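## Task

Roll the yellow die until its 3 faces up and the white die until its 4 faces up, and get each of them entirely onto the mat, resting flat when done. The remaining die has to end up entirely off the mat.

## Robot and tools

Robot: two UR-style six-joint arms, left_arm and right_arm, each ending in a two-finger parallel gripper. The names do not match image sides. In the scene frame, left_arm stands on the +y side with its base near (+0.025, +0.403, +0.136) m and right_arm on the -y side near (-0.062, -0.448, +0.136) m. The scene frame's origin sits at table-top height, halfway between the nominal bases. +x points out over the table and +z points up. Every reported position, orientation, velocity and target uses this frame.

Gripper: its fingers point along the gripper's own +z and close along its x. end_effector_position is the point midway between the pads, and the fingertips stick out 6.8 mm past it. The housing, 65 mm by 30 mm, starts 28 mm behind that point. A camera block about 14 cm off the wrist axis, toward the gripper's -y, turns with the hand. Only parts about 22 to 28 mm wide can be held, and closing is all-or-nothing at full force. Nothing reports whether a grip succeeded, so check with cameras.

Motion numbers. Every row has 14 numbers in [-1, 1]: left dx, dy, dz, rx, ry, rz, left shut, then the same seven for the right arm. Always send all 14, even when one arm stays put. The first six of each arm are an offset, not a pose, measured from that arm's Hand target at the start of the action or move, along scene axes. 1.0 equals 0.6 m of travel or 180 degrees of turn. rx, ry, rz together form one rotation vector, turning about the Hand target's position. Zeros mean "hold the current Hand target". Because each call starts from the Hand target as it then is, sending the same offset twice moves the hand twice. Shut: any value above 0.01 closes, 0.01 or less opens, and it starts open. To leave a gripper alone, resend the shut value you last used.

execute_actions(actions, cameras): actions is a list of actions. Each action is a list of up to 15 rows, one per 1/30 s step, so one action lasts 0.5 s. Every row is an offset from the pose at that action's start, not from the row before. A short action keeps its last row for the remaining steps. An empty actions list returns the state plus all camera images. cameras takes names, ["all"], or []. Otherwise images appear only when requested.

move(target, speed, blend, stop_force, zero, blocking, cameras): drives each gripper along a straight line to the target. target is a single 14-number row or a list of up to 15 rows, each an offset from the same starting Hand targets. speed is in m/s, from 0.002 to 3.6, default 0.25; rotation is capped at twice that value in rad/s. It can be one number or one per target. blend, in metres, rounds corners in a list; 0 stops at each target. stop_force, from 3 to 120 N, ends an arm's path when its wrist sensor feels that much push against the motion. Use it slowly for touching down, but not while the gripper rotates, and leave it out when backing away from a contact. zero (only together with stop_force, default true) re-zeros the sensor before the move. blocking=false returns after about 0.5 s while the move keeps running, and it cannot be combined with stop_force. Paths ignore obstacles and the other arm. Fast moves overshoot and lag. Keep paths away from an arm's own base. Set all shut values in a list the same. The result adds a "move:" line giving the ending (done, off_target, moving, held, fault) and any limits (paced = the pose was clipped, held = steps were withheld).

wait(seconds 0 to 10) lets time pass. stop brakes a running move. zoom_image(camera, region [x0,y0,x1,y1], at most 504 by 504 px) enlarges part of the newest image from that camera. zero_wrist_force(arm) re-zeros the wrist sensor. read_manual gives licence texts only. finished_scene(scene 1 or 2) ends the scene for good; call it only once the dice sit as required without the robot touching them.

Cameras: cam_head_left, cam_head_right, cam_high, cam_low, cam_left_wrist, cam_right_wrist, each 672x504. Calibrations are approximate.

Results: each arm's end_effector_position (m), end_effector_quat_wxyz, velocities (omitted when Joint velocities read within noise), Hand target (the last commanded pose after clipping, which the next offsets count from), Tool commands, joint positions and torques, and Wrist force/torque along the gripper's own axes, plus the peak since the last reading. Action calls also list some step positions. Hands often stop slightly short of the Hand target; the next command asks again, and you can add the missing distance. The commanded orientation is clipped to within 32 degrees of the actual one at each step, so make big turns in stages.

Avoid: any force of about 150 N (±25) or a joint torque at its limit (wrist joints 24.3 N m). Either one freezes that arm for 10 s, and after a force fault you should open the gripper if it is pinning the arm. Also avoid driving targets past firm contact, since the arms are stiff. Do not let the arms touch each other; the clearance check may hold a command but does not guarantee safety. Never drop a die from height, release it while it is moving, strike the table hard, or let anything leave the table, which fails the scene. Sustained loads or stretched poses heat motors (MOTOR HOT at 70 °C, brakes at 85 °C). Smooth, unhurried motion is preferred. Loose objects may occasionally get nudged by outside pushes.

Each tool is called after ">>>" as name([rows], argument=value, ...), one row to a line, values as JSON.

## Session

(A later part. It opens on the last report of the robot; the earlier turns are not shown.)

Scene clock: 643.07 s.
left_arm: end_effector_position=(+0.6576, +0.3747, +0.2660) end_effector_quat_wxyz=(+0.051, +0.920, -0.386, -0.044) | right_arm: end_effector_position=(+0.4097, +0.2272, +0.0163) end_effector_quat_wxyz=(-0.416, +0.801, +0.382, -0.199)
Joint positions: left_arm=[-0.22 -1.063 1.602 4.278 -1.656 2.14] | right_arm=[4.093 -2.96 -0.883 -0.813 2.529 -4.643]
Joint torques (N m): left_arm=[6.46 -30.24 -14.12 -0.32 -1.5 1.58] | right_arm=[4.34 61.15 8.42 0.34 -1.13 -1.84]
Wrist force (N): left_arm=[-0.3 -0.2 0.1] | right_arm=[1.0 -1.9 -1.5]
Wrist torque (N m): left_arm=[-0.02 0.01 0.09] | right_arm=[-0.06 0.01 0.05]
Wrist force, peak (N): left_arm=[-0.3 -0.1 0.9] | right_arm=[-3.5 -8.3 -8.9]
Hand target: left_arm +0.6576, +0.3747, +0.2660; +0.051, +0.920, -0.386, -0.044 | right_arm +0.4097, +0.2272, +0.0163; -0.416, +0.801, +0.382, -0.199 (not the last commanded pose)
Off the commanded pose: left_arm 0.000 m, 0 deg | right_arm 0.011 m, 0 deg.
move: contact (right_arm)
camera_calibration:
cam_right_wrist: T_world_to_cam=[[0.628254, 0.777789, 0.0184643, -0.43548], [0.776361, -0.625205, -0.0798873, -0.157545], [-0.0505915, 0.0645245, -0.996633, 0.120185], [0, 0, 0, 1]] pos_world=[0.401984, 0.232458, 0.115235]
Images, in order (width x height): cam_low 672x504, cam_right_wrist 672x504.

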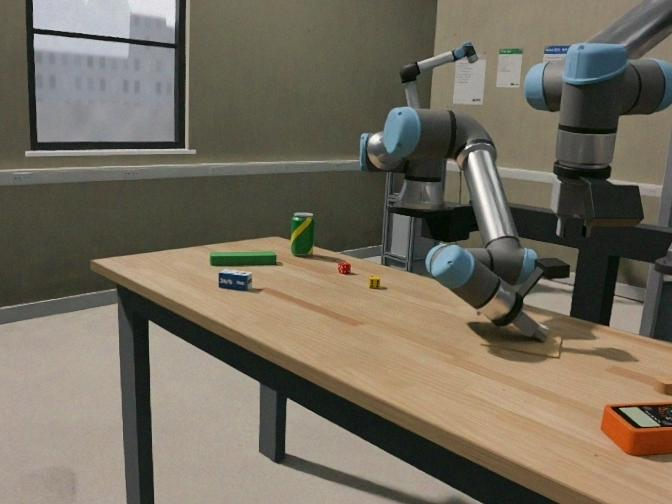

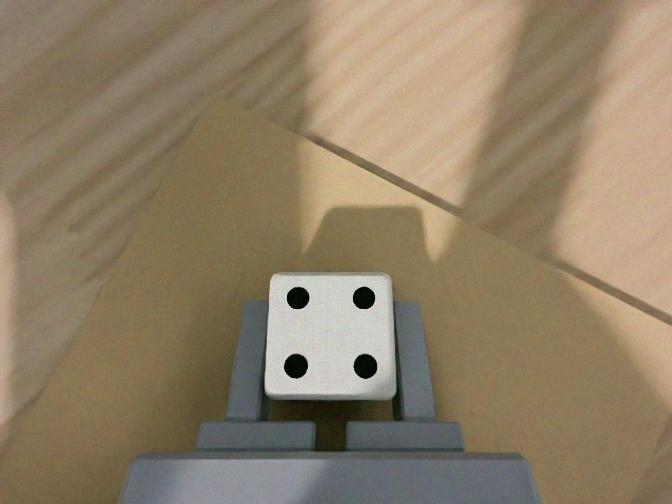

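>>> move([
  [0,0,0,0,0,0,0,0,0,0,0,0,0,0],
  [0,0,0,0,0,0,0,0.0371,-0.0301,0.0335,0,0,0,0],
  [0,0,0,0,0,0,0,0.0743,-0.0601,0.1167,0,0,0,0],
], speed=[0.05,0.06,0.25], blend=[0,0.01,0], cameras=["cam_right_wrist", "cam_low", "cam_high"])

Scene clock: 653.93 s.
left_arm: end_effector_position=(+0.6576, +0.3747, +0.2660) end_effector_quat_wxyz=(+0.051, +0.920, -0.386, -0.044) | right_arm: end_effector_position=(+0.4542, +0.1912, +0.0862) end_effector_quat_wxyz=(-0.416, +0.801, +0.382, -0.199)
Joint positions: left_arm=[-0.22 -1.063 1.602 4.278 -1.656 2.14] | right_arm=[4.023 -2.835 -0.917 -1.004 2.53 -4.764]
Joint torques (N m): left_arm=[6.53 -29.61 -14.66 -0.51 -1.41 1.79] | right_arm=[-2.56 62.87 24.55 0.45 -1.73 0.28]
Wrist force (N): left_arm=[-0.1 -0.3 0.4] | right_arm=[0.0 0.6 -0.3]
Wrist torque (N m): left_arm=[-0.03 -0.02 0.10] | right_arm=[-0.05 0.02 0.02]
Wrist force, peak (N): left_arm=[0.1 -0.5 0.6] | right_arm=[1.1 -2.2 -1.4]
Hand target: left_arm +0.6576, +0.3747, +0.2660; +0.051, +0.920, -0.386, -0.044 | right_arm +0.4542, +0.1911, +0.0863; -0.416, +0.801, +0.382, -0.199
Off the commanded pose: left_arm 0.000 m, 0 deg | right_arm 0.000 m, 0 deg.
move: done
camera_calibration:
cam_right_wrist: T_world_to_cam=[[0.628252, 0.777792, 0.0184017, -0.436778], [0.776357, -0.625201, -0.0799647, -0.209078], [-0.0506912, 0.0645242, -0.996628, 0.194473], [0, 0, 0, 1]] pos_world=[0.446584, 0.196458, 0.185135]
Images, in order (width x height): cam_high 672x504, cam_low 672x504, cam_right_wrist 672x504.

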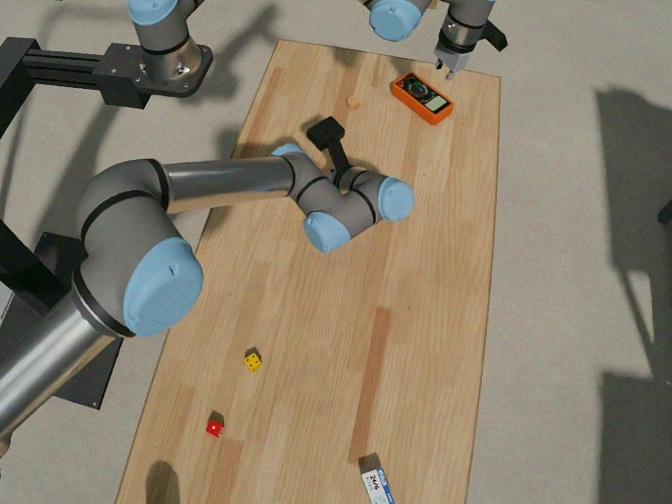

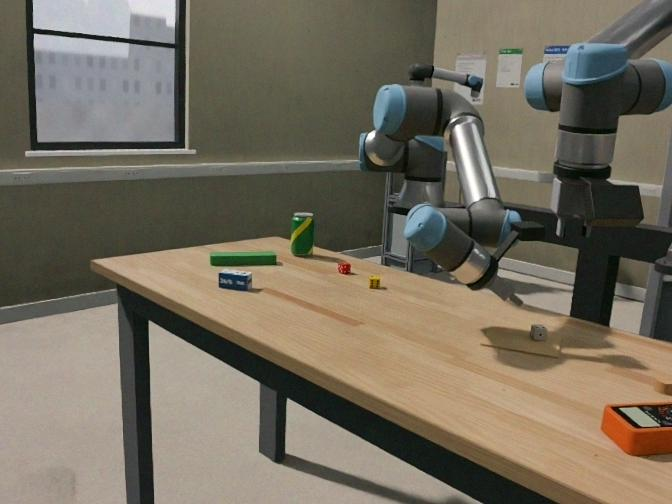

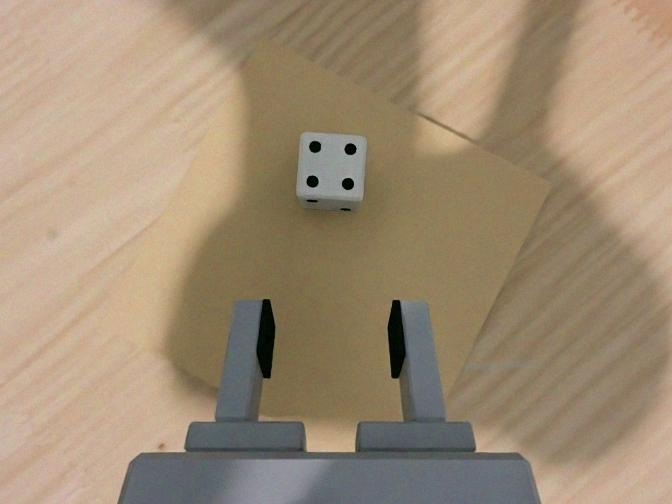

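>>> move([
  [0,0,0,0,0,0,0,-0.057,-0.2853,0.1062,-0.1367,-0.1573,-0.0095,0],
  [0,0,0,0,0,0,0,-0.1233,-0.6607,-0.0363,-0.2734,-0.3145,-0.019,0],
], speed=0.4, blend=[0.05,0], cameras=["cam_right_wrist", "cam_high"])

>>> zoom_image(camera="cam_right_wrist", region=[250, 100, 420, 320])

Scene clock: 681.03 s.
left_arm: end_effector_position=(+0.6576, +0.3747, +0.2660) end_effector_quat_wxyz=(+0.051, +0.920, -0.386, -0.044) | right_arm: end_effector_position=(+0.3802, -0.2052, +0.0646) end_effector_quat_wxyz=(+0.159, +0.903, +0.392, +0.069)
Joint positions: left_arm=[-0.22 -1.063 1.602 4.278 -1.656 2.14] | right_arm=[4.07 -2.251 -2.196 -0.296 1.223 -4.619]
Joint torques (N m): left_arm=[5.84 -29.46 -14.24 -0.51 -1.23 1.66] | right_arm=[-7.74 29.8 -0.33 3.88 -3.16 -1.79]
Wrist force (N): left_arm=[0.0 -0.3 0.4] | right_arm=[-0.3 0.4 0.1]
Wrist torque (N m): left_arm=[-0.03 -0.02 0.10] | right_arm=[0.08 0.05 -0.02]
Wrist force, peak (N): left_arm=[-0.2 -0.5 0.7] | right_arm=[-1.9 0.7 0.9]
Hand target: left_arm +0.6576, +0.3747, +0.2660; +0.051, +0.920, -0.386, -0.044 | right_arm +0.3803, -0.2053, +0.0646; +0.159, +0.903, +0.392, +0.069
Off the commanded pose: left_arm 0.000 m, 0 deg | right_arm 0.000 m, 0 deg.
move: done
camera_calibration:
cam_right_wrist: T_world_to_cam=[[0.668623, 0.743593, 0.00357918, -0.103078], [0.247202, -0.226813, 0.942044, -0.184199], [0.70131, -0.628987, -0.335469, -0.276189], [0, 0, 0, 1]] pos_world=[0.308149, -0.13885, 0.0812394]
Images, in order (width x height): cam_high 672x504, cam_right_wrist 672x504.

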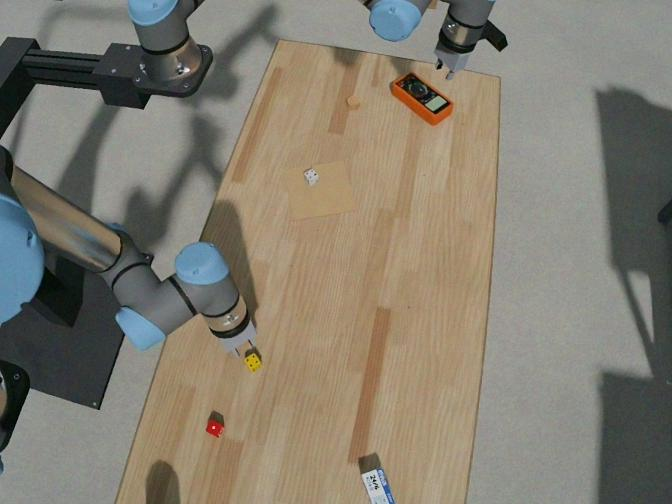

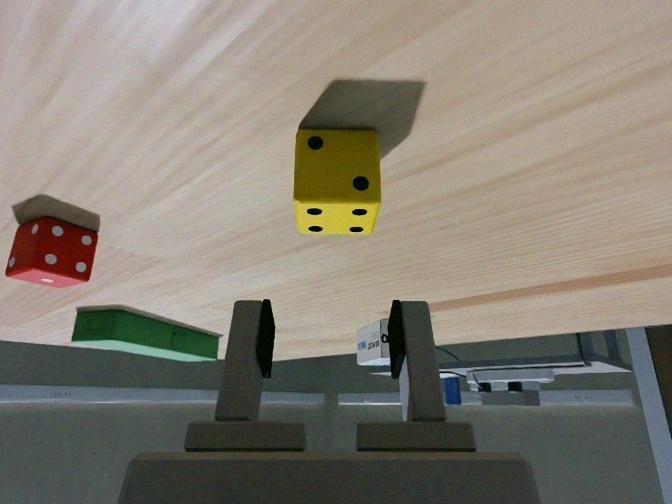

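Scaled by 2.291 from the camera's 672x504 image, which has a finer 960x720 frame.

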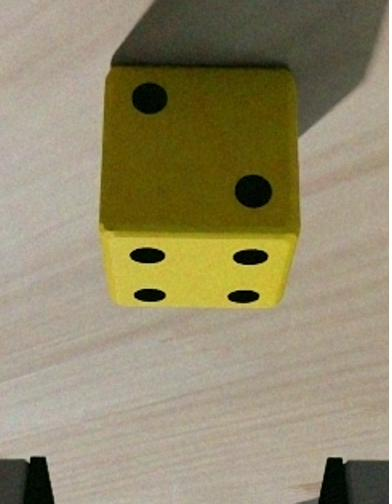

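>>> move([
  [0,0,0,0,0,0,0,0.0113,-0.0057,-0.0153,0,0,-0.0028,0],
  [0,0,0,0,0,0,0,0.0302,-0.0232,-0.0858,0,0,-0.0028,0],
], speed=0.03, stop_force=6, cameras=["cam_right_wrist"])

Scene clock: 715.17 s.
left_arm: end_effector_position=(+0.6576, +0.3747, +0.2660) end_effector_quat_wxyz=(+0.051, +0.920, -0.386, -0.044) | right_arm: end_effector_position=(+0.3984, -0.2192, +0.0131) end_effector_quat_wxyz=(+0.160, +0.905, +0.388, +0.069)
Joint positions: left_arm=[-0.22 -1.063 1.602 4.278 -1.656 2.14] | right_arm=[4.022 -2.404 -2.147 -0.179 1.222 -4.661]
Joint torques (N m): left_arm=[5.25 -28.89 -14.99 -0.49 -1.25 1.52] | right_arm=[7.78 40.79 -1.66 0.5 -2.89 2.15]
Wrist force (N): left_arm=[-0.1 -0.4 0.3] | right_arm=[0.0 0.0 0.0]
Wrist torque (N m): left_arm=[-0.04 -0.01 0.10] | right_arm=[0.03 0.03 0.01]
Wrist force, peak (N): left_arm=[-0.4 -0.6 0.5] | right_arm=[-0.4 0.6 -0.2]
Hand target: left_arm +0.6576, +0.3747, +0.2660; +0.051, +0.920, -0.386, -0.044 | right_arm +0.3984, -0.2192, +0.0131; +0.160, +0.905, +0.388, +0.069
Off the commanded pose: left_arm 0.000 m, 0 deg | right_arm 0.000 m, 0 deg.
move: done
camera_calibration:
cam_right_wrist: T_world_to_cam=[[0.675187, 0.737638, 0.00358724, -0.108465], [0.245021, -0.228858, 0.942119, -0.142944], [0.695764, -0.635228, -0.335259, -0.314144], [0, 0, 0, 1]] pos_world=[0.326828, -0.152259, 0.0297399]
Images, in order (width x height): cam_right_wrist 672x504.

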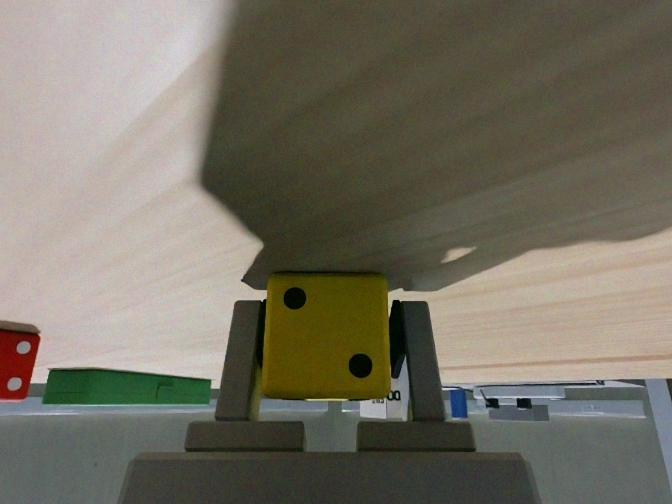

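>>> move([
  [0,0,0,0,0,0,0,0,0,0,0,0,0,1],
  [0,0,0,0,0,0,0,0,0,0.1,0,0,0,1],
  [0,0,0,0,0,0,0,0,0,0.1,0.2868,0.3022,0,1],
  [0,0,0,0,0,0,0,0,0,0.0182,0.2868,0.3022,0,1],
], speed=[0.1,0.2,0.5,0.1], blend=[0,0.02,0.005,0])

>>> move(target=[0,0,0,0,0,0,0,0,0,-0.0267,0,0,0,1], speed=0.01, stop_force=5, cameras=["cam_right_wrist", "cam_low"])

Scene clock: 731.83 s.
left_arm: end_effector_position=(+0.6576, +0.3747, +0.2660) end_effector_quat_wxyz=(+0.051, +0.920, -0.386, -0.044) | right_arm: end_effector_position=(+0.3990, -0.2192, +0.0738) end_effector_quat_wxyz=(-0.279, +0.877, +0.374, -0.117)
Joint positions: left_arm=[-0.22 -1.063 1.602 4.278 -1.656 2.14] | right_arm=[3.674 -2.318 -1.976 -0.617 2.157 -5.068]
Joint torques (N m): left_arm=[5.95 -29.39 -15.01 -0.54 -1.16 1.31] | right_arm=[7.16 44.29 2.81 0.53 2.08 1.52]
Wrist force (N): left_arm=[-0.1 -0.5 0.3] | right_arm=[-0.1 0.5 0.1]
Wrist torque (N m): left_arm=[-0.05 -0.01 0.10] | right_arm=[-0.04 0.01 0.00]
Wrist force, peak (N): left_arm=[-0.2 -0.6 0.6] | right_arm=[-0.2 3.3 0.3]
Hand target: left_arm +0.6576, +0.3747, +0.2660; +0.051, +0.920, -0.386, -0.044 | right_arm +0.3990, -0.2192, +0.0738; -0.279, +0.877, +0.374, -0.117 (not the last commanded pose)
Off the commanded pose: left_arm 0.000 m, 0 deg | right_arm 0.050 m, 20 deg.
move: held (right_arm; a check stopped the path); path passed 2 of 4 targets; limits=held
pose unreachable (right arm): on one or more control steps of this call, first in action 0 (counted from 0), this arm could not follow its commanded pose, so it was not sent that pose on those steps. It may still have moved: this result reports where it is.
cause: moving toward the commanded pose would bring two parts of the arm too close to each other (its gripper and another part of the arm, with joints 4 (wrist 1) to 6 (wrist 3) between them, 8 mm apart when it was first held).

Scene clock: 734.27 s.
left_arm: end_effector_position=(+0.6576, +0.3747, +0.2660) end_effector_quat_wxyz=(+0.051, +0.920, -0.386, -0.044) | right_arm: end_effector_position=(+0.3990, -0.2192, +0.0578) end_effector_quat_wxyz=(-0.279, +0.877, +0.374, -0.117)
Joint positions: left_arm=[-0.22 -1.063 1.602 4.278 -1.656 2.14] | right_arm=[3.674 -2.356 -1.97 -0.585 2.157 -5.068]
Joint torques (N m): left_arm=[6.69 -29.68 -15.82 -0.44 -0.99 1.75] | right_arm=[7.16 44.03 8.12 0.1 3.12 -1.52]
Wrist force (N): left_arm=[0.0 -0.4 0.4] | right_arm=[0.0 0.6 -0.1]
Wrist torque (N m): left_arm=[-0.03 -0.02 0.10] | right_arm=[-0.03 0.00 0.01]
Wrist force, peak (N): left_arm=[-0.3 -0.2 0.8] | right_arm=[0.0 0.9 0.0]
Hand target: left_arm +0.6576, +0.3747, +0.2660; +0.051, +0.920, -0.386, -0.044 | right_arm +0.3990, -0.2192, +0.0578; -0.279, +0.877, +0.374, -0.117
Off the commanded pose: left_arm 0.000 m, 0 deg | right_arm 0.000 m, 0 deg.
move: done
camera_calibration:
cam_right_wrist: T_world_to_cam=[[0.687607, 0.725759, 0.021717, -0.117691], [0.696791, -0.667981, 0.261311, -0.42243], [0.204155, -0.164547, -0.96501, 0.0360727], [0, 0, 0, 1]] pos_world=[0.367906, -0.190824, 0.147752]
Images, in order (width x height): cam_low 672x504, cam_right_wrist 672x504.

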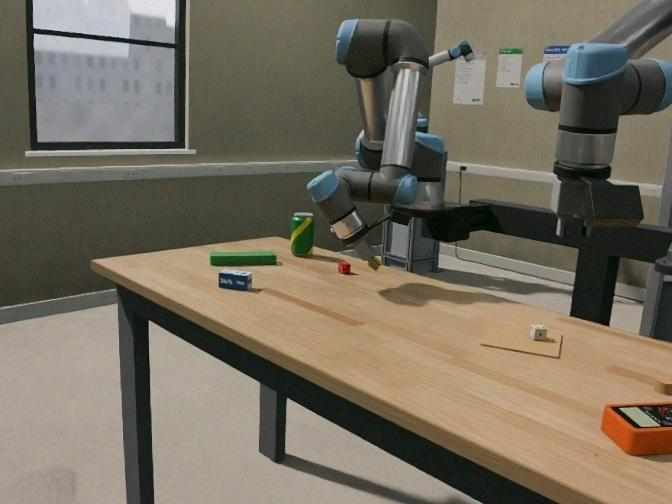

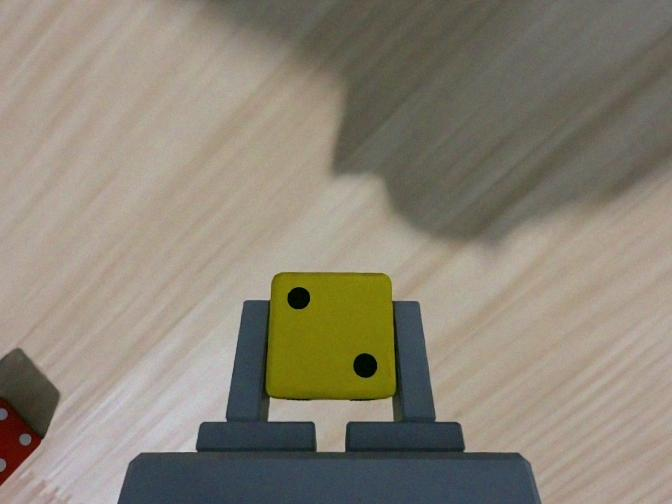

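>>> move([
  [0,0,0,0,0,0,0,0.0933,0.6153,0.1203,0,0,0,1],
  [0,0,0,0,0,0,0,0.1057,0.6722,0.07,0.0724,0.0821,0.0264,1],
], speed=0.4, blend=[0.02,0])

>>> move(target=[0,0,0,0,0,0,0,0,0,-0.126,0,0,0,1], speed=0.15, cameras=["cam_right_wrist"])

Scene clock: 801.17 s.
left_arm: end_effector_position=(+0.6576, +0.3747, +0.2660) end_effector_quat_wxyz=(+0.051, +0.920, -0.386, -0.044) | right_arm: end_effector_position=(+0.4625, +0.1841, +0.0998) end_effector_quat_wxyz=(-0.417, +0.801, +0.381, -0.196)
Joint positions: left_arm=[-0.22 -1.063 1.602 4.278 -1.656 2.14] | right_arm=[4.01 -2.812 -0.922 -1.032 2.528 -4.782]
Joint torques (N m): left_arm=[5.67 -29.88 -15.14 -0.41 -1.02 1.57] | right_arm=[8.09 50.08 24.66 0.78 4.03 0.02]
Wrist force (N): left_arm=[0.2 -0.2 0.5] | right_arm=[0.3 0.4 -0.3]
Wrist torque (N m): left_arm=[-0.01 -0.04 0.09] | right_arm=[-0.08 -0.02 0.03]
Wrist force, peak (N): left_arm=[-0.4 -0.6 0.5] | right_arm=[-1.8 2.5 -0.3]
Hand target: left_arm +0.6576, +0.3747, +0.2660; +0.051, +0.920, -0.386, -0.044 | right_arm +0.4624, +0.1841, +0.0998; -0.417, +0.801, +0.381, -0.197
Off the commanded pose: left_arm 0.000 m, 0 deg | right_arm 0.000 m, 0 deg.
move: done

Scene clock: 802.10 s.
left_arm: end_effector_position=(+0.6576, +0.3747, +0.2660) end_effector_quat_wxyz=(+0.051, +0.920, -0.386, -0.044) | right_arm: end_effector_position=(+0.4625, +0.1841, +0.0243) end_effector_quat_wxyz=(-0.417, +0.801, +0.381, -0.197)
Joint positions: left_arm=[-0.22 -1.063 1.602 4.278 -1.656 2.14] | right_arm=[4.01 -2.947 -0.852 -0.967 2.529 -4.782]
Joint torques (N m): left_arm=[6.35 -29.71 -15.8 -0.51 -1.06 1.59] | right_arm=[6.15 47.46 13.35 2.12 3.42 2.08]
Wrist force (N): left_arm=[-0.3 -0.4 0.4] | right_arm=[0.2 0.5 -0.5]
Wrist torque (N m): left_arm=[-0.03 0.00 0.10] | right_arm=[-0.05 -0.01 0.03]
Wrist force, peak (N): left_arm=[0.1 -0.7 0.9] | right_arm=[0.0 1.8 0.4]
Hand target: left_arm +0.6576, +0.3747, +0.2660; +0.051, +0.920, -0.386, -0.044 | right_arm +0.4624, +0.1841, +0.0242; -0.417, +0.801, +0.381, -0.197
Off the commanded pose: left_arm 0.000 m, 0 deg | right_arm 0.000 m, 0 deg.
move: done
camera_calibration:
cam_right_wrist: T_world_to_cam=[[0.630436, 0.775912, 0.0225982, -0.436076], [0.774795, -0.627218, -0.0793105, -0.223713], [-0.047364, 0.0675092, -0.996594, 0.13157], [0, 0, 0, 1]] pos_world=[0.454481, 0.189158, 0.123233]
Images, in order (width x height): cam_right_wrist 672x504.

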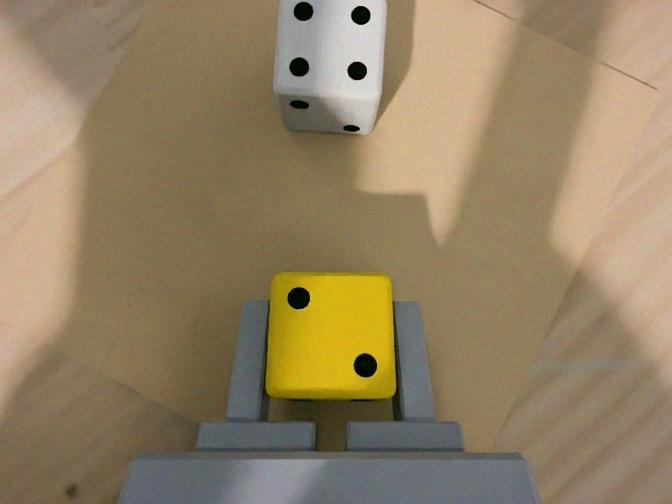

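>>> move(target=[0,0,0,0,0,0,0,0,0,-0.03,0,0,0,1], speed=0.01, stop_force=5)

>>> move([
  [0,0,0,0,0,0,0,0,0,0,0,0,0,0],
  [0,0,0,0,0,0,0,0.0371,-0.0301,0.0335,0,0,0,0],
  [0,0,0,0,0,0,0,0.02,-0.016,0.14,-0.1311,-0.1619,0,0],
  [0,0,0,0,0,0,0,-0.0197,0.0158,0.0817,-0.2622,-0.3238,0,0],
], speed=[0.05,0.06,0.4,0.4], blend=[0,0.01,0.02,0], cameras=["cam_right_wrist", "cam_high"])

>>> zoom_image(camera="cam_right_wrist", region=[250, 100, 420, 320])

Scene clock: 815.37 s.
left_arm: end_effector_position=(+0.6576, +0.3747, +0.2660) end_effector_quat_wxyz=(+0.051, +0.920, -0.386, -0.044) | right_arm: end_effector_position=(+0.4624, +0.1841, +0.0175) end_effector_quat_wxyz=(-0.417, +0.801, +0.381, -0.197)
Joint positions: left_arm=[-0.22 -1.063 1.602 4.278 -1.656 2.14] | right_arm=[4.01 -2.96 -0.843 -0.963 2.529 -4.782]
Joint torques (N m): left_arm=[5.85 -29.95 -15.36 -0.46 -1.18 1.58] | right_arm=[2.48 61.52 9.22 0.02 0.78 2.17]
Wrist force (N): left_arm=[-0.1 -0.3 0.6] | right_arm=[1.2 -1.6 -1.4]
Wrist torque (N m): left_arm=[-0.03 -0.01 0.10] | right_arm=[-0.08 -0.03 0.02]
Wrist force, peak (N): left_arm=[-0.3 -0.7 0.6] | right_arm=[-3.2 -8.8 -9.1]
Hand target: left_arm +0.6576, +0.3747, +0.2660; +0.051, +0.920, -0.386, -0.044 | right_arm +0.4624, +0.1841, +0.0175; -0.417, +0.801, +0.381, -0.197 (not the last commanded pose)
Off the commanded pose: left_arm 0.000 m, 0 deg | right_arm 0.011 m, 0 deg.
move: contact (right_arm)

Scene clock: 818.63 s.
left_arm: end_effector_position=(+0.6576, +0.3747, +0.2660) end_effector_quat_wxyz=(+0.051, +0.920, -0.386, -0.044) | right_arm: end_effector_position=(+0.4506, +0.1936, +0.0665) end_effector_quat_wxyz=(+0.156, +0.888, +0.425, +0.077)
Joint positions: left_arm=[-0.22 -1.063 1.602 4.278 -1.656 2.14] | right_arm=[4.302 -2.714 -1.014 -1.069 1.231 -4.45]
Joint torques (N m): left_arm=[6.09 -29.34 -15.16 -0.45 -1.01 1.53] | right_arm=[3.48 57.66 11.17 2.45 -3.2 -0.53]
Wrist force (N): left_arm=[0.0 -0.5 0.3] | right_arm=[-0.2 0.3 0.2]
Wrist torque (N m): left_arm=[-0.04 -0.02 0.10] | right_arm=[0.06 0.04 0.03]
Wrist force, peak (N): left_arm=[-0.3 -0.6 0.5] | right_arm=[0.0 1.4 -0.8]
Hand target: left_arm +0.6576, +0.3747, +0.2660; +0.051, +0.920, -0.386, -0.044 | right_arm +0.4506, +0.1936, +0.0665; +0.156, +0.888, +0.425, +0.077
Off the commanded pose: left_arm 0.000 m, 0 deg | right_arm 0.000 m, 0 deg.
move: done
camera_calibration:
cam_right_wrist: T_world_to_cam=[[0.612527, 0.790414, 0.00752226, -0.430691], [0.260461, -0.210809, 0.942189, -0.122056], [0.746305, -0.575156, -0.334998, -0.104786], [0, 0, 0, 1]] pos_world=[0.373803, 0.254426, 0.0831367]
Images, in order (width x height): cam_high 672x504, cam_right_wrist 672x504.

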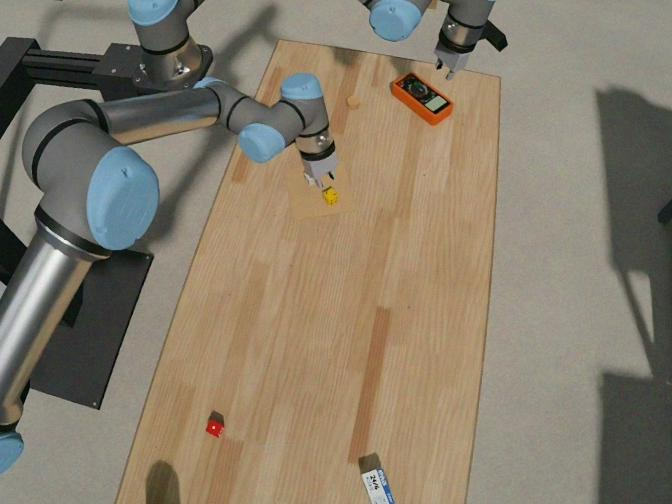

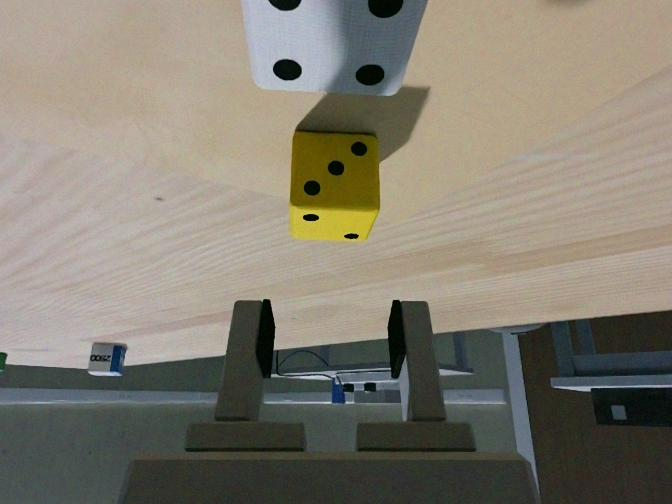

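Scaled by 2.291 from the camera's 672x504 image, which has a finer 960x720 frame.

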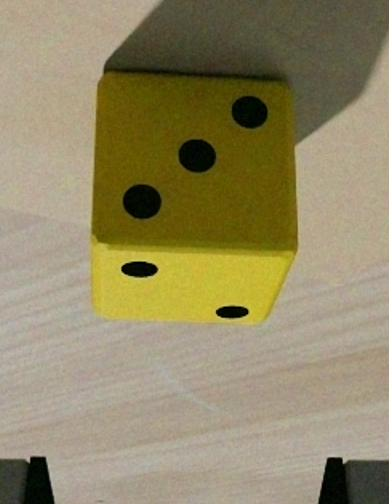

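>>> move([
  [0,0,0,0,0,0,0,0.0142,-0.0073,-0.0162,0,0,-0.015,0],
  [0,0,0,0,0,0,0,0.0333,-0.0243,-0.0867,0,0,-0.015,0],
], speed=0.03, stop_force=6, cameras=["cam_right_wrist"])

Scene clock: 853.70 s.
left_arm: end_effector_position=(+0.6576, +0.3747, +0.2660) end_effector_quat_wxyz=(+0.051, +0.920, -0.386, -0.044) | right_arm: end_effector_position=(+0.4705, +0.1791, +0.0148) end_effector_quat_wxyz=(+0.158, +0.898, +0.404, +0.073)
Joint positions: left_arm=[-0.22 -1.063 1.602 4.278 -1.656 2.14] | right_arm=[4.272 -2.803 -0.976 -1.025 1.232 -4.433]
Joint torques (N m): left_arm=[5.12 -29.12 -16.03 -0.45 -0.92 1.46] | right_arm=[7.87 60.03 8.79 0.13 -0.85 2.14]
Wrist force (N): left_arm=[-0.1 -0.3 0.5] | right_arm=[0.8 1.9 -2.1]
Wrist torque (N m): left_arm=[-0.03 -0.02 0.10] | right_arm=[0.07 0.04 0.02]
Wrist force, peak (N): left_arm=[-0.1 -0.6 0.7] | right_arm=[-4.2 1.6 -14.9]
Hand target: left_arm +0.6576, +0.3747, +0.2660; +0.051, +0.920, -0.386, -0.044 | right_arm +0.4705, +0.1791, +0.0148; +0.158, +0.898, +0.404, +0.073
Off the commanded pose: left_arm 0.000 m, 0 deg | right_arm 0.000 m, 0 deg.
move: contact (right_arm)
camera_calibration:
cam_right_wrist: T_world_to_cam=[[0.649094, 0.760671, 0.0074865, -0.442932], [0.249967, -0.222576, 0.942325, -0.0745951], [0.718466, -0.609786, -0.334615, -0.126029], [0, 0, 0, 1]] pos_world=[0.396698, 0.243472, 0.0314377]
Images, in order (width x height): cam_right_wrist 672x504.

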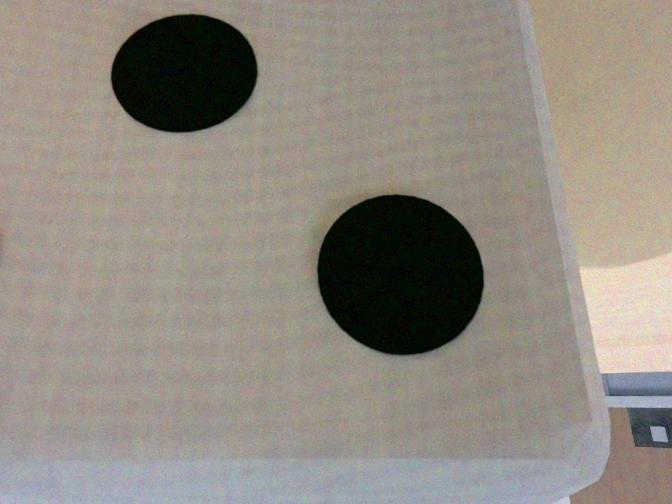

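>>> wait(seconds=0, cameras=["cam_high", "cam_low", "cam_left_wrist"])

>>> zoom_image(camera="cam_high", region=[270, 140, 390, 230])

>>> zoom_image(camera="cam_low", region=[470, 290, 590, 380])

>>> zoom_image(camera="cam_left_wrist", region=[220, 120, 420, 270])

Scene clock: 885.63 s.
left_arm: end_effector_position=(+0.6576, +0.3747, +0.2660) end_effector_quat_wxyz=(+0.051, +0.920, -0.386, -0.044) | right_arm: end_effector_position=(+0.4705, +0.1791, +0.0148) end_effector_quat_wxyz=(+0.158, +0.898, +0.404, +0.073)
Joint positions: left_arm=[-0.22 -1.063 1.602 4.278 -1.656 2.14] | right_arm=[4.272 -2.803 -0.976 -1.025 1.232 -4.433]
Joint torques (N m): left_arm=[6.63 -29.59 -15.35 -0.45 -0.86 1.55] | right_arm=[8.19 61.48 11.73 0.6 1.81 2.22]
Wrist force (N): left_arm=[-0.1 -0.2 0.5] | right_arm=[1.0 1.7 -2.2]
Wrist torque (N m): left_arm=[-0.02 -0.02 0.10] | right_arm=[0.06 0.01 0.02]
Wrist force, peak (N): left_arm=[0.1 -0.3 0.7] | right_arm=[0.8 2.1 -2.4]
Hand target: left_arm +0.6576, +0.3747, +0.2660; +0.051, +0.920, -0.386, -0.044 | right_arm +0.4705, +0.1791, +0.0148; +0.158, +0.898, +0.404, +0.073
Tool commands: left_gripper/shut=+0.0 right_gripper/shut=+0.0
Off the commanded pose: left_arm 0.000 m, 0 deg | right_arm 0.000 m, 0 deg.
camera_calibration:
cam_left_wrist: T_world_to_cam=[[0.705719, -0.7069, -0.0474644, -0.185009], [-0.367188, -0.422223, 0.828795, 0.202844], [-0.605916, -0.567468, -0.557536, 0.855114], [0, 0, 0, 1]] pos_world=[0.723173, 0.440112, 0.299859]
Images, in order (width x height): cam_high 672x504, cam_low 672x504, cam_left_wrist 672x504.

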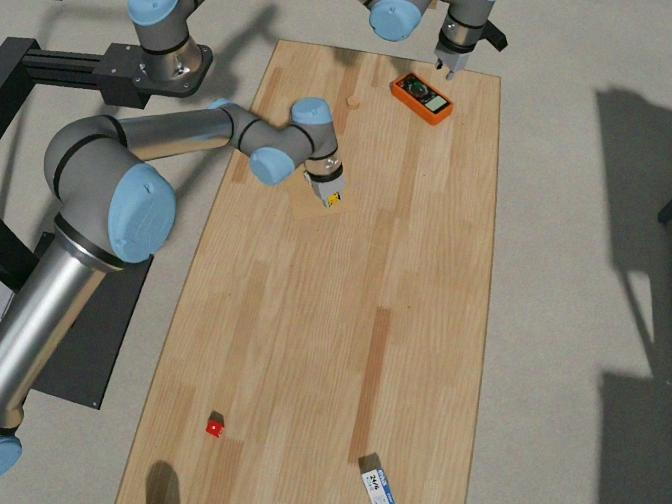

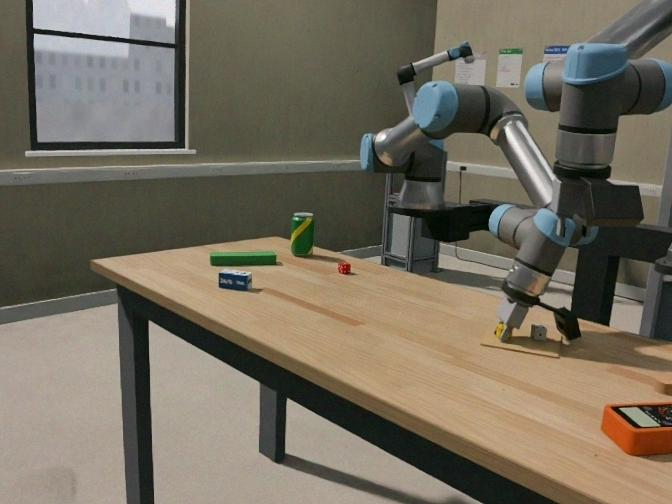

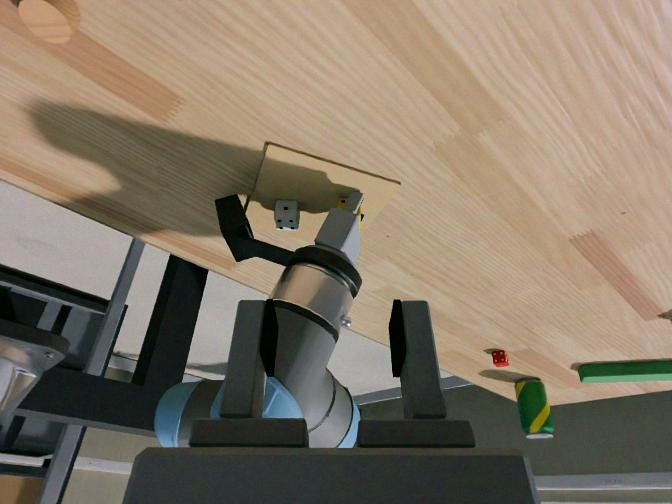

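Scaled by 4.200 from the camera's 672x504 image, which has a finer 960x720 frame.

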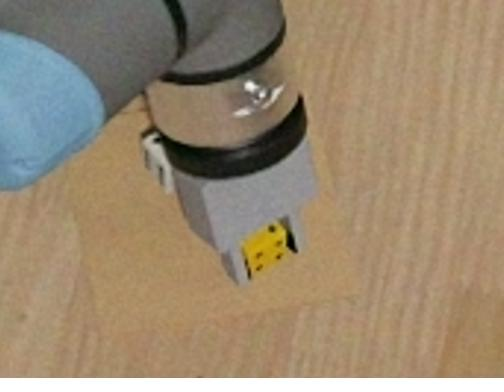

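Scaled by 4.200 from the camera's 672x504 image, which has a finer 960x720 frame.

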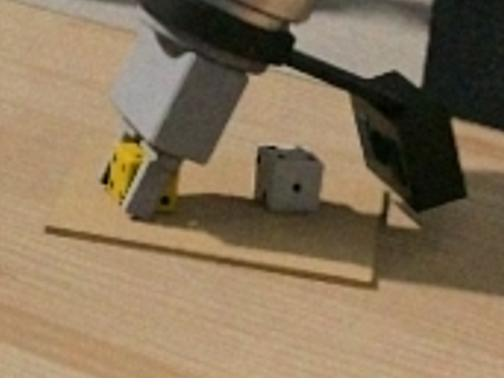

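Scaled by 2.520 from the camera's 672x504 image, which has a finer 960x720 frame.

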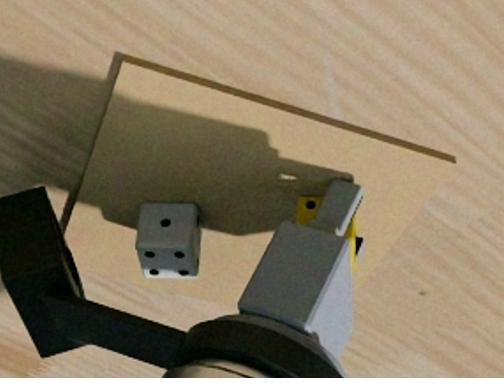

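>>> move([
  [0,0,0,0,0,0,0,0,0,0,0,0,0,1],
  [0,0,0,0,0,0,0,0,0,0.0833,0,0,0,1],
  [0,0,0,0,0,0,0,-0.0208,0.015,0.1167,0.2772,0.3111,0,1],
  [0,0,0,0,0,0,0,-0.0208,0.015,0.0187,0.2772,0.3111,0,1],
], speed=[0.05,0.2,0.5,0.12], blend=[0,0.02,0.005,0], cameras=["cam_right_wrist"])

Scene clock: 906.97 s.
left_arm: end_effector_position=(+0.6576, +0.3747, +0.2660) end_effector_quat_wxyz=(+0.051, +0.920, -0.386, -0.044) | right_arm: end_effector_position=(+0.4580, +0.1881, +0.0262) end_effector_quat_wxyz=(-0.422, +0.810, +0.362, -0.187)
Joint positions: left_arm=[-0.22 -1.063 1.602 4.278 -1.656 2.14] | right_arm=[4.017 -2.938 -0.892 -0.859 2.53 -4.688]
Joint torques (N m): left_arm=[5.98 -29.49 -16.99 -0.53 -0.82 1.45] | right_arm=[6.72 50.16 12.42 1.37 3.26 1.61]
Wrist force (N): left_arm=[-0.1 -0.5 0.5] | right_arm=[0.1 0.5 -0.5]
Wrist torque (N m): left_arm=[-0.04 -0.01 0.10] | right_arm=[-0.06 0.01 0.07]
Wrist force, peak (N): left_arm=[-0.1 -0.6 0.6] | right_arm=[1.0 2.2 -2.1]
Hand target: left_arm +0.6576, +0.3747, +0.2660; +0.051, +0.920, -0.386, -0.044 | right_arm +0.4580, +0.1881, +0.0260; -0.422, +0.810, +0.362, -0.187
Off the commanded pose: left_arm 0.000 m, 0 deg | right_arm 0.000 m, 0 deg.
move: done
camera_calibration:
cam_right_wrist: T_world_to_cam=[[0.66634, 0.745303, 0.0226942, -0.447125], [0.744337, -0.663056, -0.07949, -0.196991], [-0.0441966, 0.0698595, -0.996577, 0.130993], [0, 0, 0, 1]] pos_world=[0.450355, 0.193477, 0.125033]
Images, in order (width x height): cam_right_wrist 672x504.

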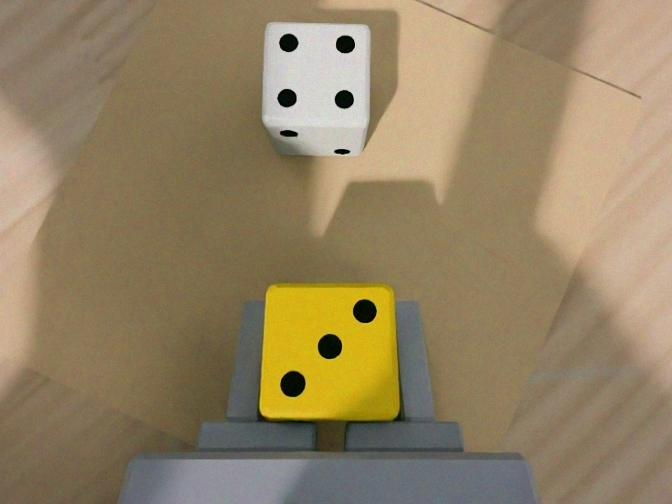

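>>> move(target=[0,0,0,0,0,0,0,0,0,-0.0317,0,0,0,1], speed=0.01, stop_force=5)

>>> move([
  [0,0,0,0,0,0,0,0,0,0,0,0,0,0],
  [0,0,0,0,0,0,0,0.0371,-0.033,0.0335,0,0,0,0],
  [0,0,0,0,0,0,0,0.0743,-0.066,0.14,0,0,0,0],
], speed=[0.05,0.05,0.3], blend=[0,0.01,0], cameras=["cam_right_wrist", "cam_left_wrist"])

>>> zoom_image(camera="cam_left_wrist", region=[220, 120, 420, 270])

Scene clock: 921.47 s.
left_arm: end_effector_position=(+0.6576, +0.3747, +0.2660) end_effector_quat_wxyz=(+0.051, +0.920, -0.386, -0.044) | right_arm: end_effector_position=(+0.4580, +0.1881, +0.0152) end_effector_quat_wxyz=(-0.422, +0.810, +0.362, -0.187)
Joint positions: left_arm=[-0.22 -1.063 1.602 4.278 -1.656 2.14] | right_arm=[4.017 -2.959 -0.878 -0.852 2.53 -4.688]
Joint torques (N m): left_arm=[5.82 -29.07 -17.29 -0.47 -0.73 1.6] | right_arm=[6.7 60.6 7.99 0.06 -1.15 -1.84]
Wrist force (N): left_arm=[0.0 -0.3 0.5] | right_arm=[0.8 -2.0 -1.7]
Wrist torque (N m): left_arm=[-0.03 -0.02 0.10] | right_arm=[-0.06 0.03 0.04]
Wrist force, peak (N): left_arm=[-0.2 -0.5 0.7] | right_arm=[-4.5 -8.7 -8.3]
Hand target: left_arm +0.6576, +0.3747, +0.2660; +0.051, +0.920, -0.386, -0.044 | right_arm +0.4580, +0.1881, +0.0153; -0.422, +0.810, +0.362, -0.187 (not the last commanded pose)
Off the commanded pose: left_arm 0.000 m, 0 deg | right_arm 0.008 m, 0 deg.
move: contact (right_arm)

Scene clock: 923.40 s.
left_arm: end_effector_position=(+0.6576, +0.3747, +0.2660) end_effector_quat_wxyz=(+0.051, +0.920, -0.386, -0.044) | right_arm: end_effector_position=(+0.5026, +0.1485, +0.0991) end_effector_quat_wxyz=(-0.422, +0.810, +0.362, -0.187)
Joint positions: left_arm=[-0.22 -1.063 1.602 4.278 -1.656 2.14] | right_arm=[3.945 -2.817 -0.906 -1.068 2.528 -4.813]
Joint torques (N m): left_arm=[4.86 -30.01 -16.65 -0.41 -1 1.49] | right_arm=[-1.6 61.84 24.48 0.42 0.32 1.09]
Wrist force (N): left_arm=[-0.2 -0.4 0.5] | right_arm=[0.3 0.5 -0.6]
Wrist torque (N m): left_arm=[-0.04 0.00 0.10] | right_arm=[-0.06 -0.02 0.02]
Wrist force, peak (N): left_arm=[-0.1 -0.4 0.8] | right_arm=[-0.6 -2.8 -2.3]
Hand target: left_arm +0.6576, +0.3747, +0.2660; +0.051, +0.920, -0.386, -0.044 | right_arm +0.5026, +0.1485, +0.0993; -0.422, +0.810, +0.362, -0.187
Off the commanded pose: left_arm 0.000 m, 0 deg | right_arm 0.000 m, 0 deg.
move: done
camera_calibration:
cam_left_wrist: T_world_to_cam=[[0.705719, -0.7069, -0.0474644, -0.185009], [-0.367188, -0.422223, 0.828795, 0.202844], [-0.605916, -0.567468, -0.557536, 0.855114], [0, 0, 0, 1]] pos_world=[0.723173, 0.440112, 0.299859]
cam_right_wrist: T_world_to_cam=[[0.666334, 0.745311, 0.0226121, -0.448902], [0.744348, -0.663068, -0.0792836, -0.250613], [-0.0440976, 0.0696606, -0.996596, 0.208462], [0, 0, 0, 1]] pos_world=[0.494855, 0.153876, 0.198033]
Images, in order (width x height): cam_left_wrist 672x504, cam_right_wrist 672x504.

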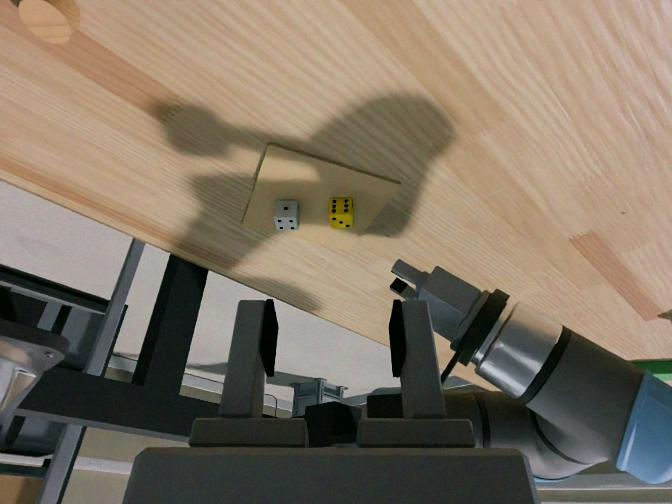

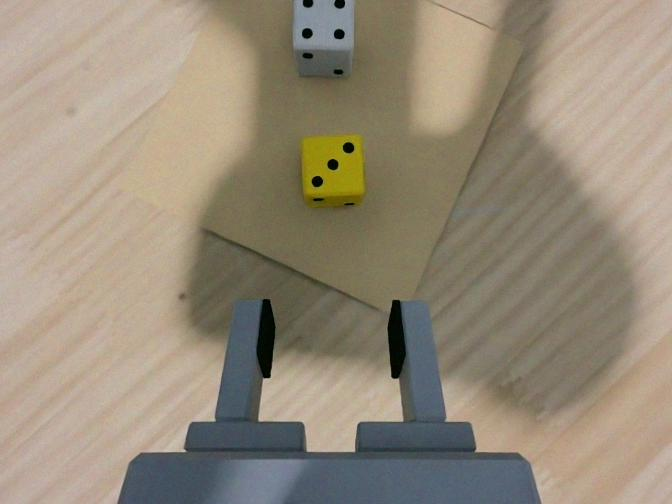

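Scaled by 2.520 from the camera's 672x504 image, which has a finer 960x720 frame.

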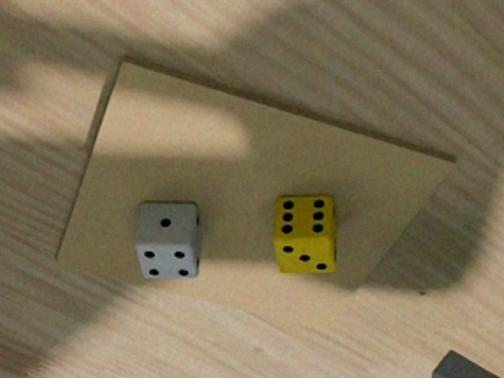

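>>> finished_scene(scene=1)

The scene is finished: the task was done.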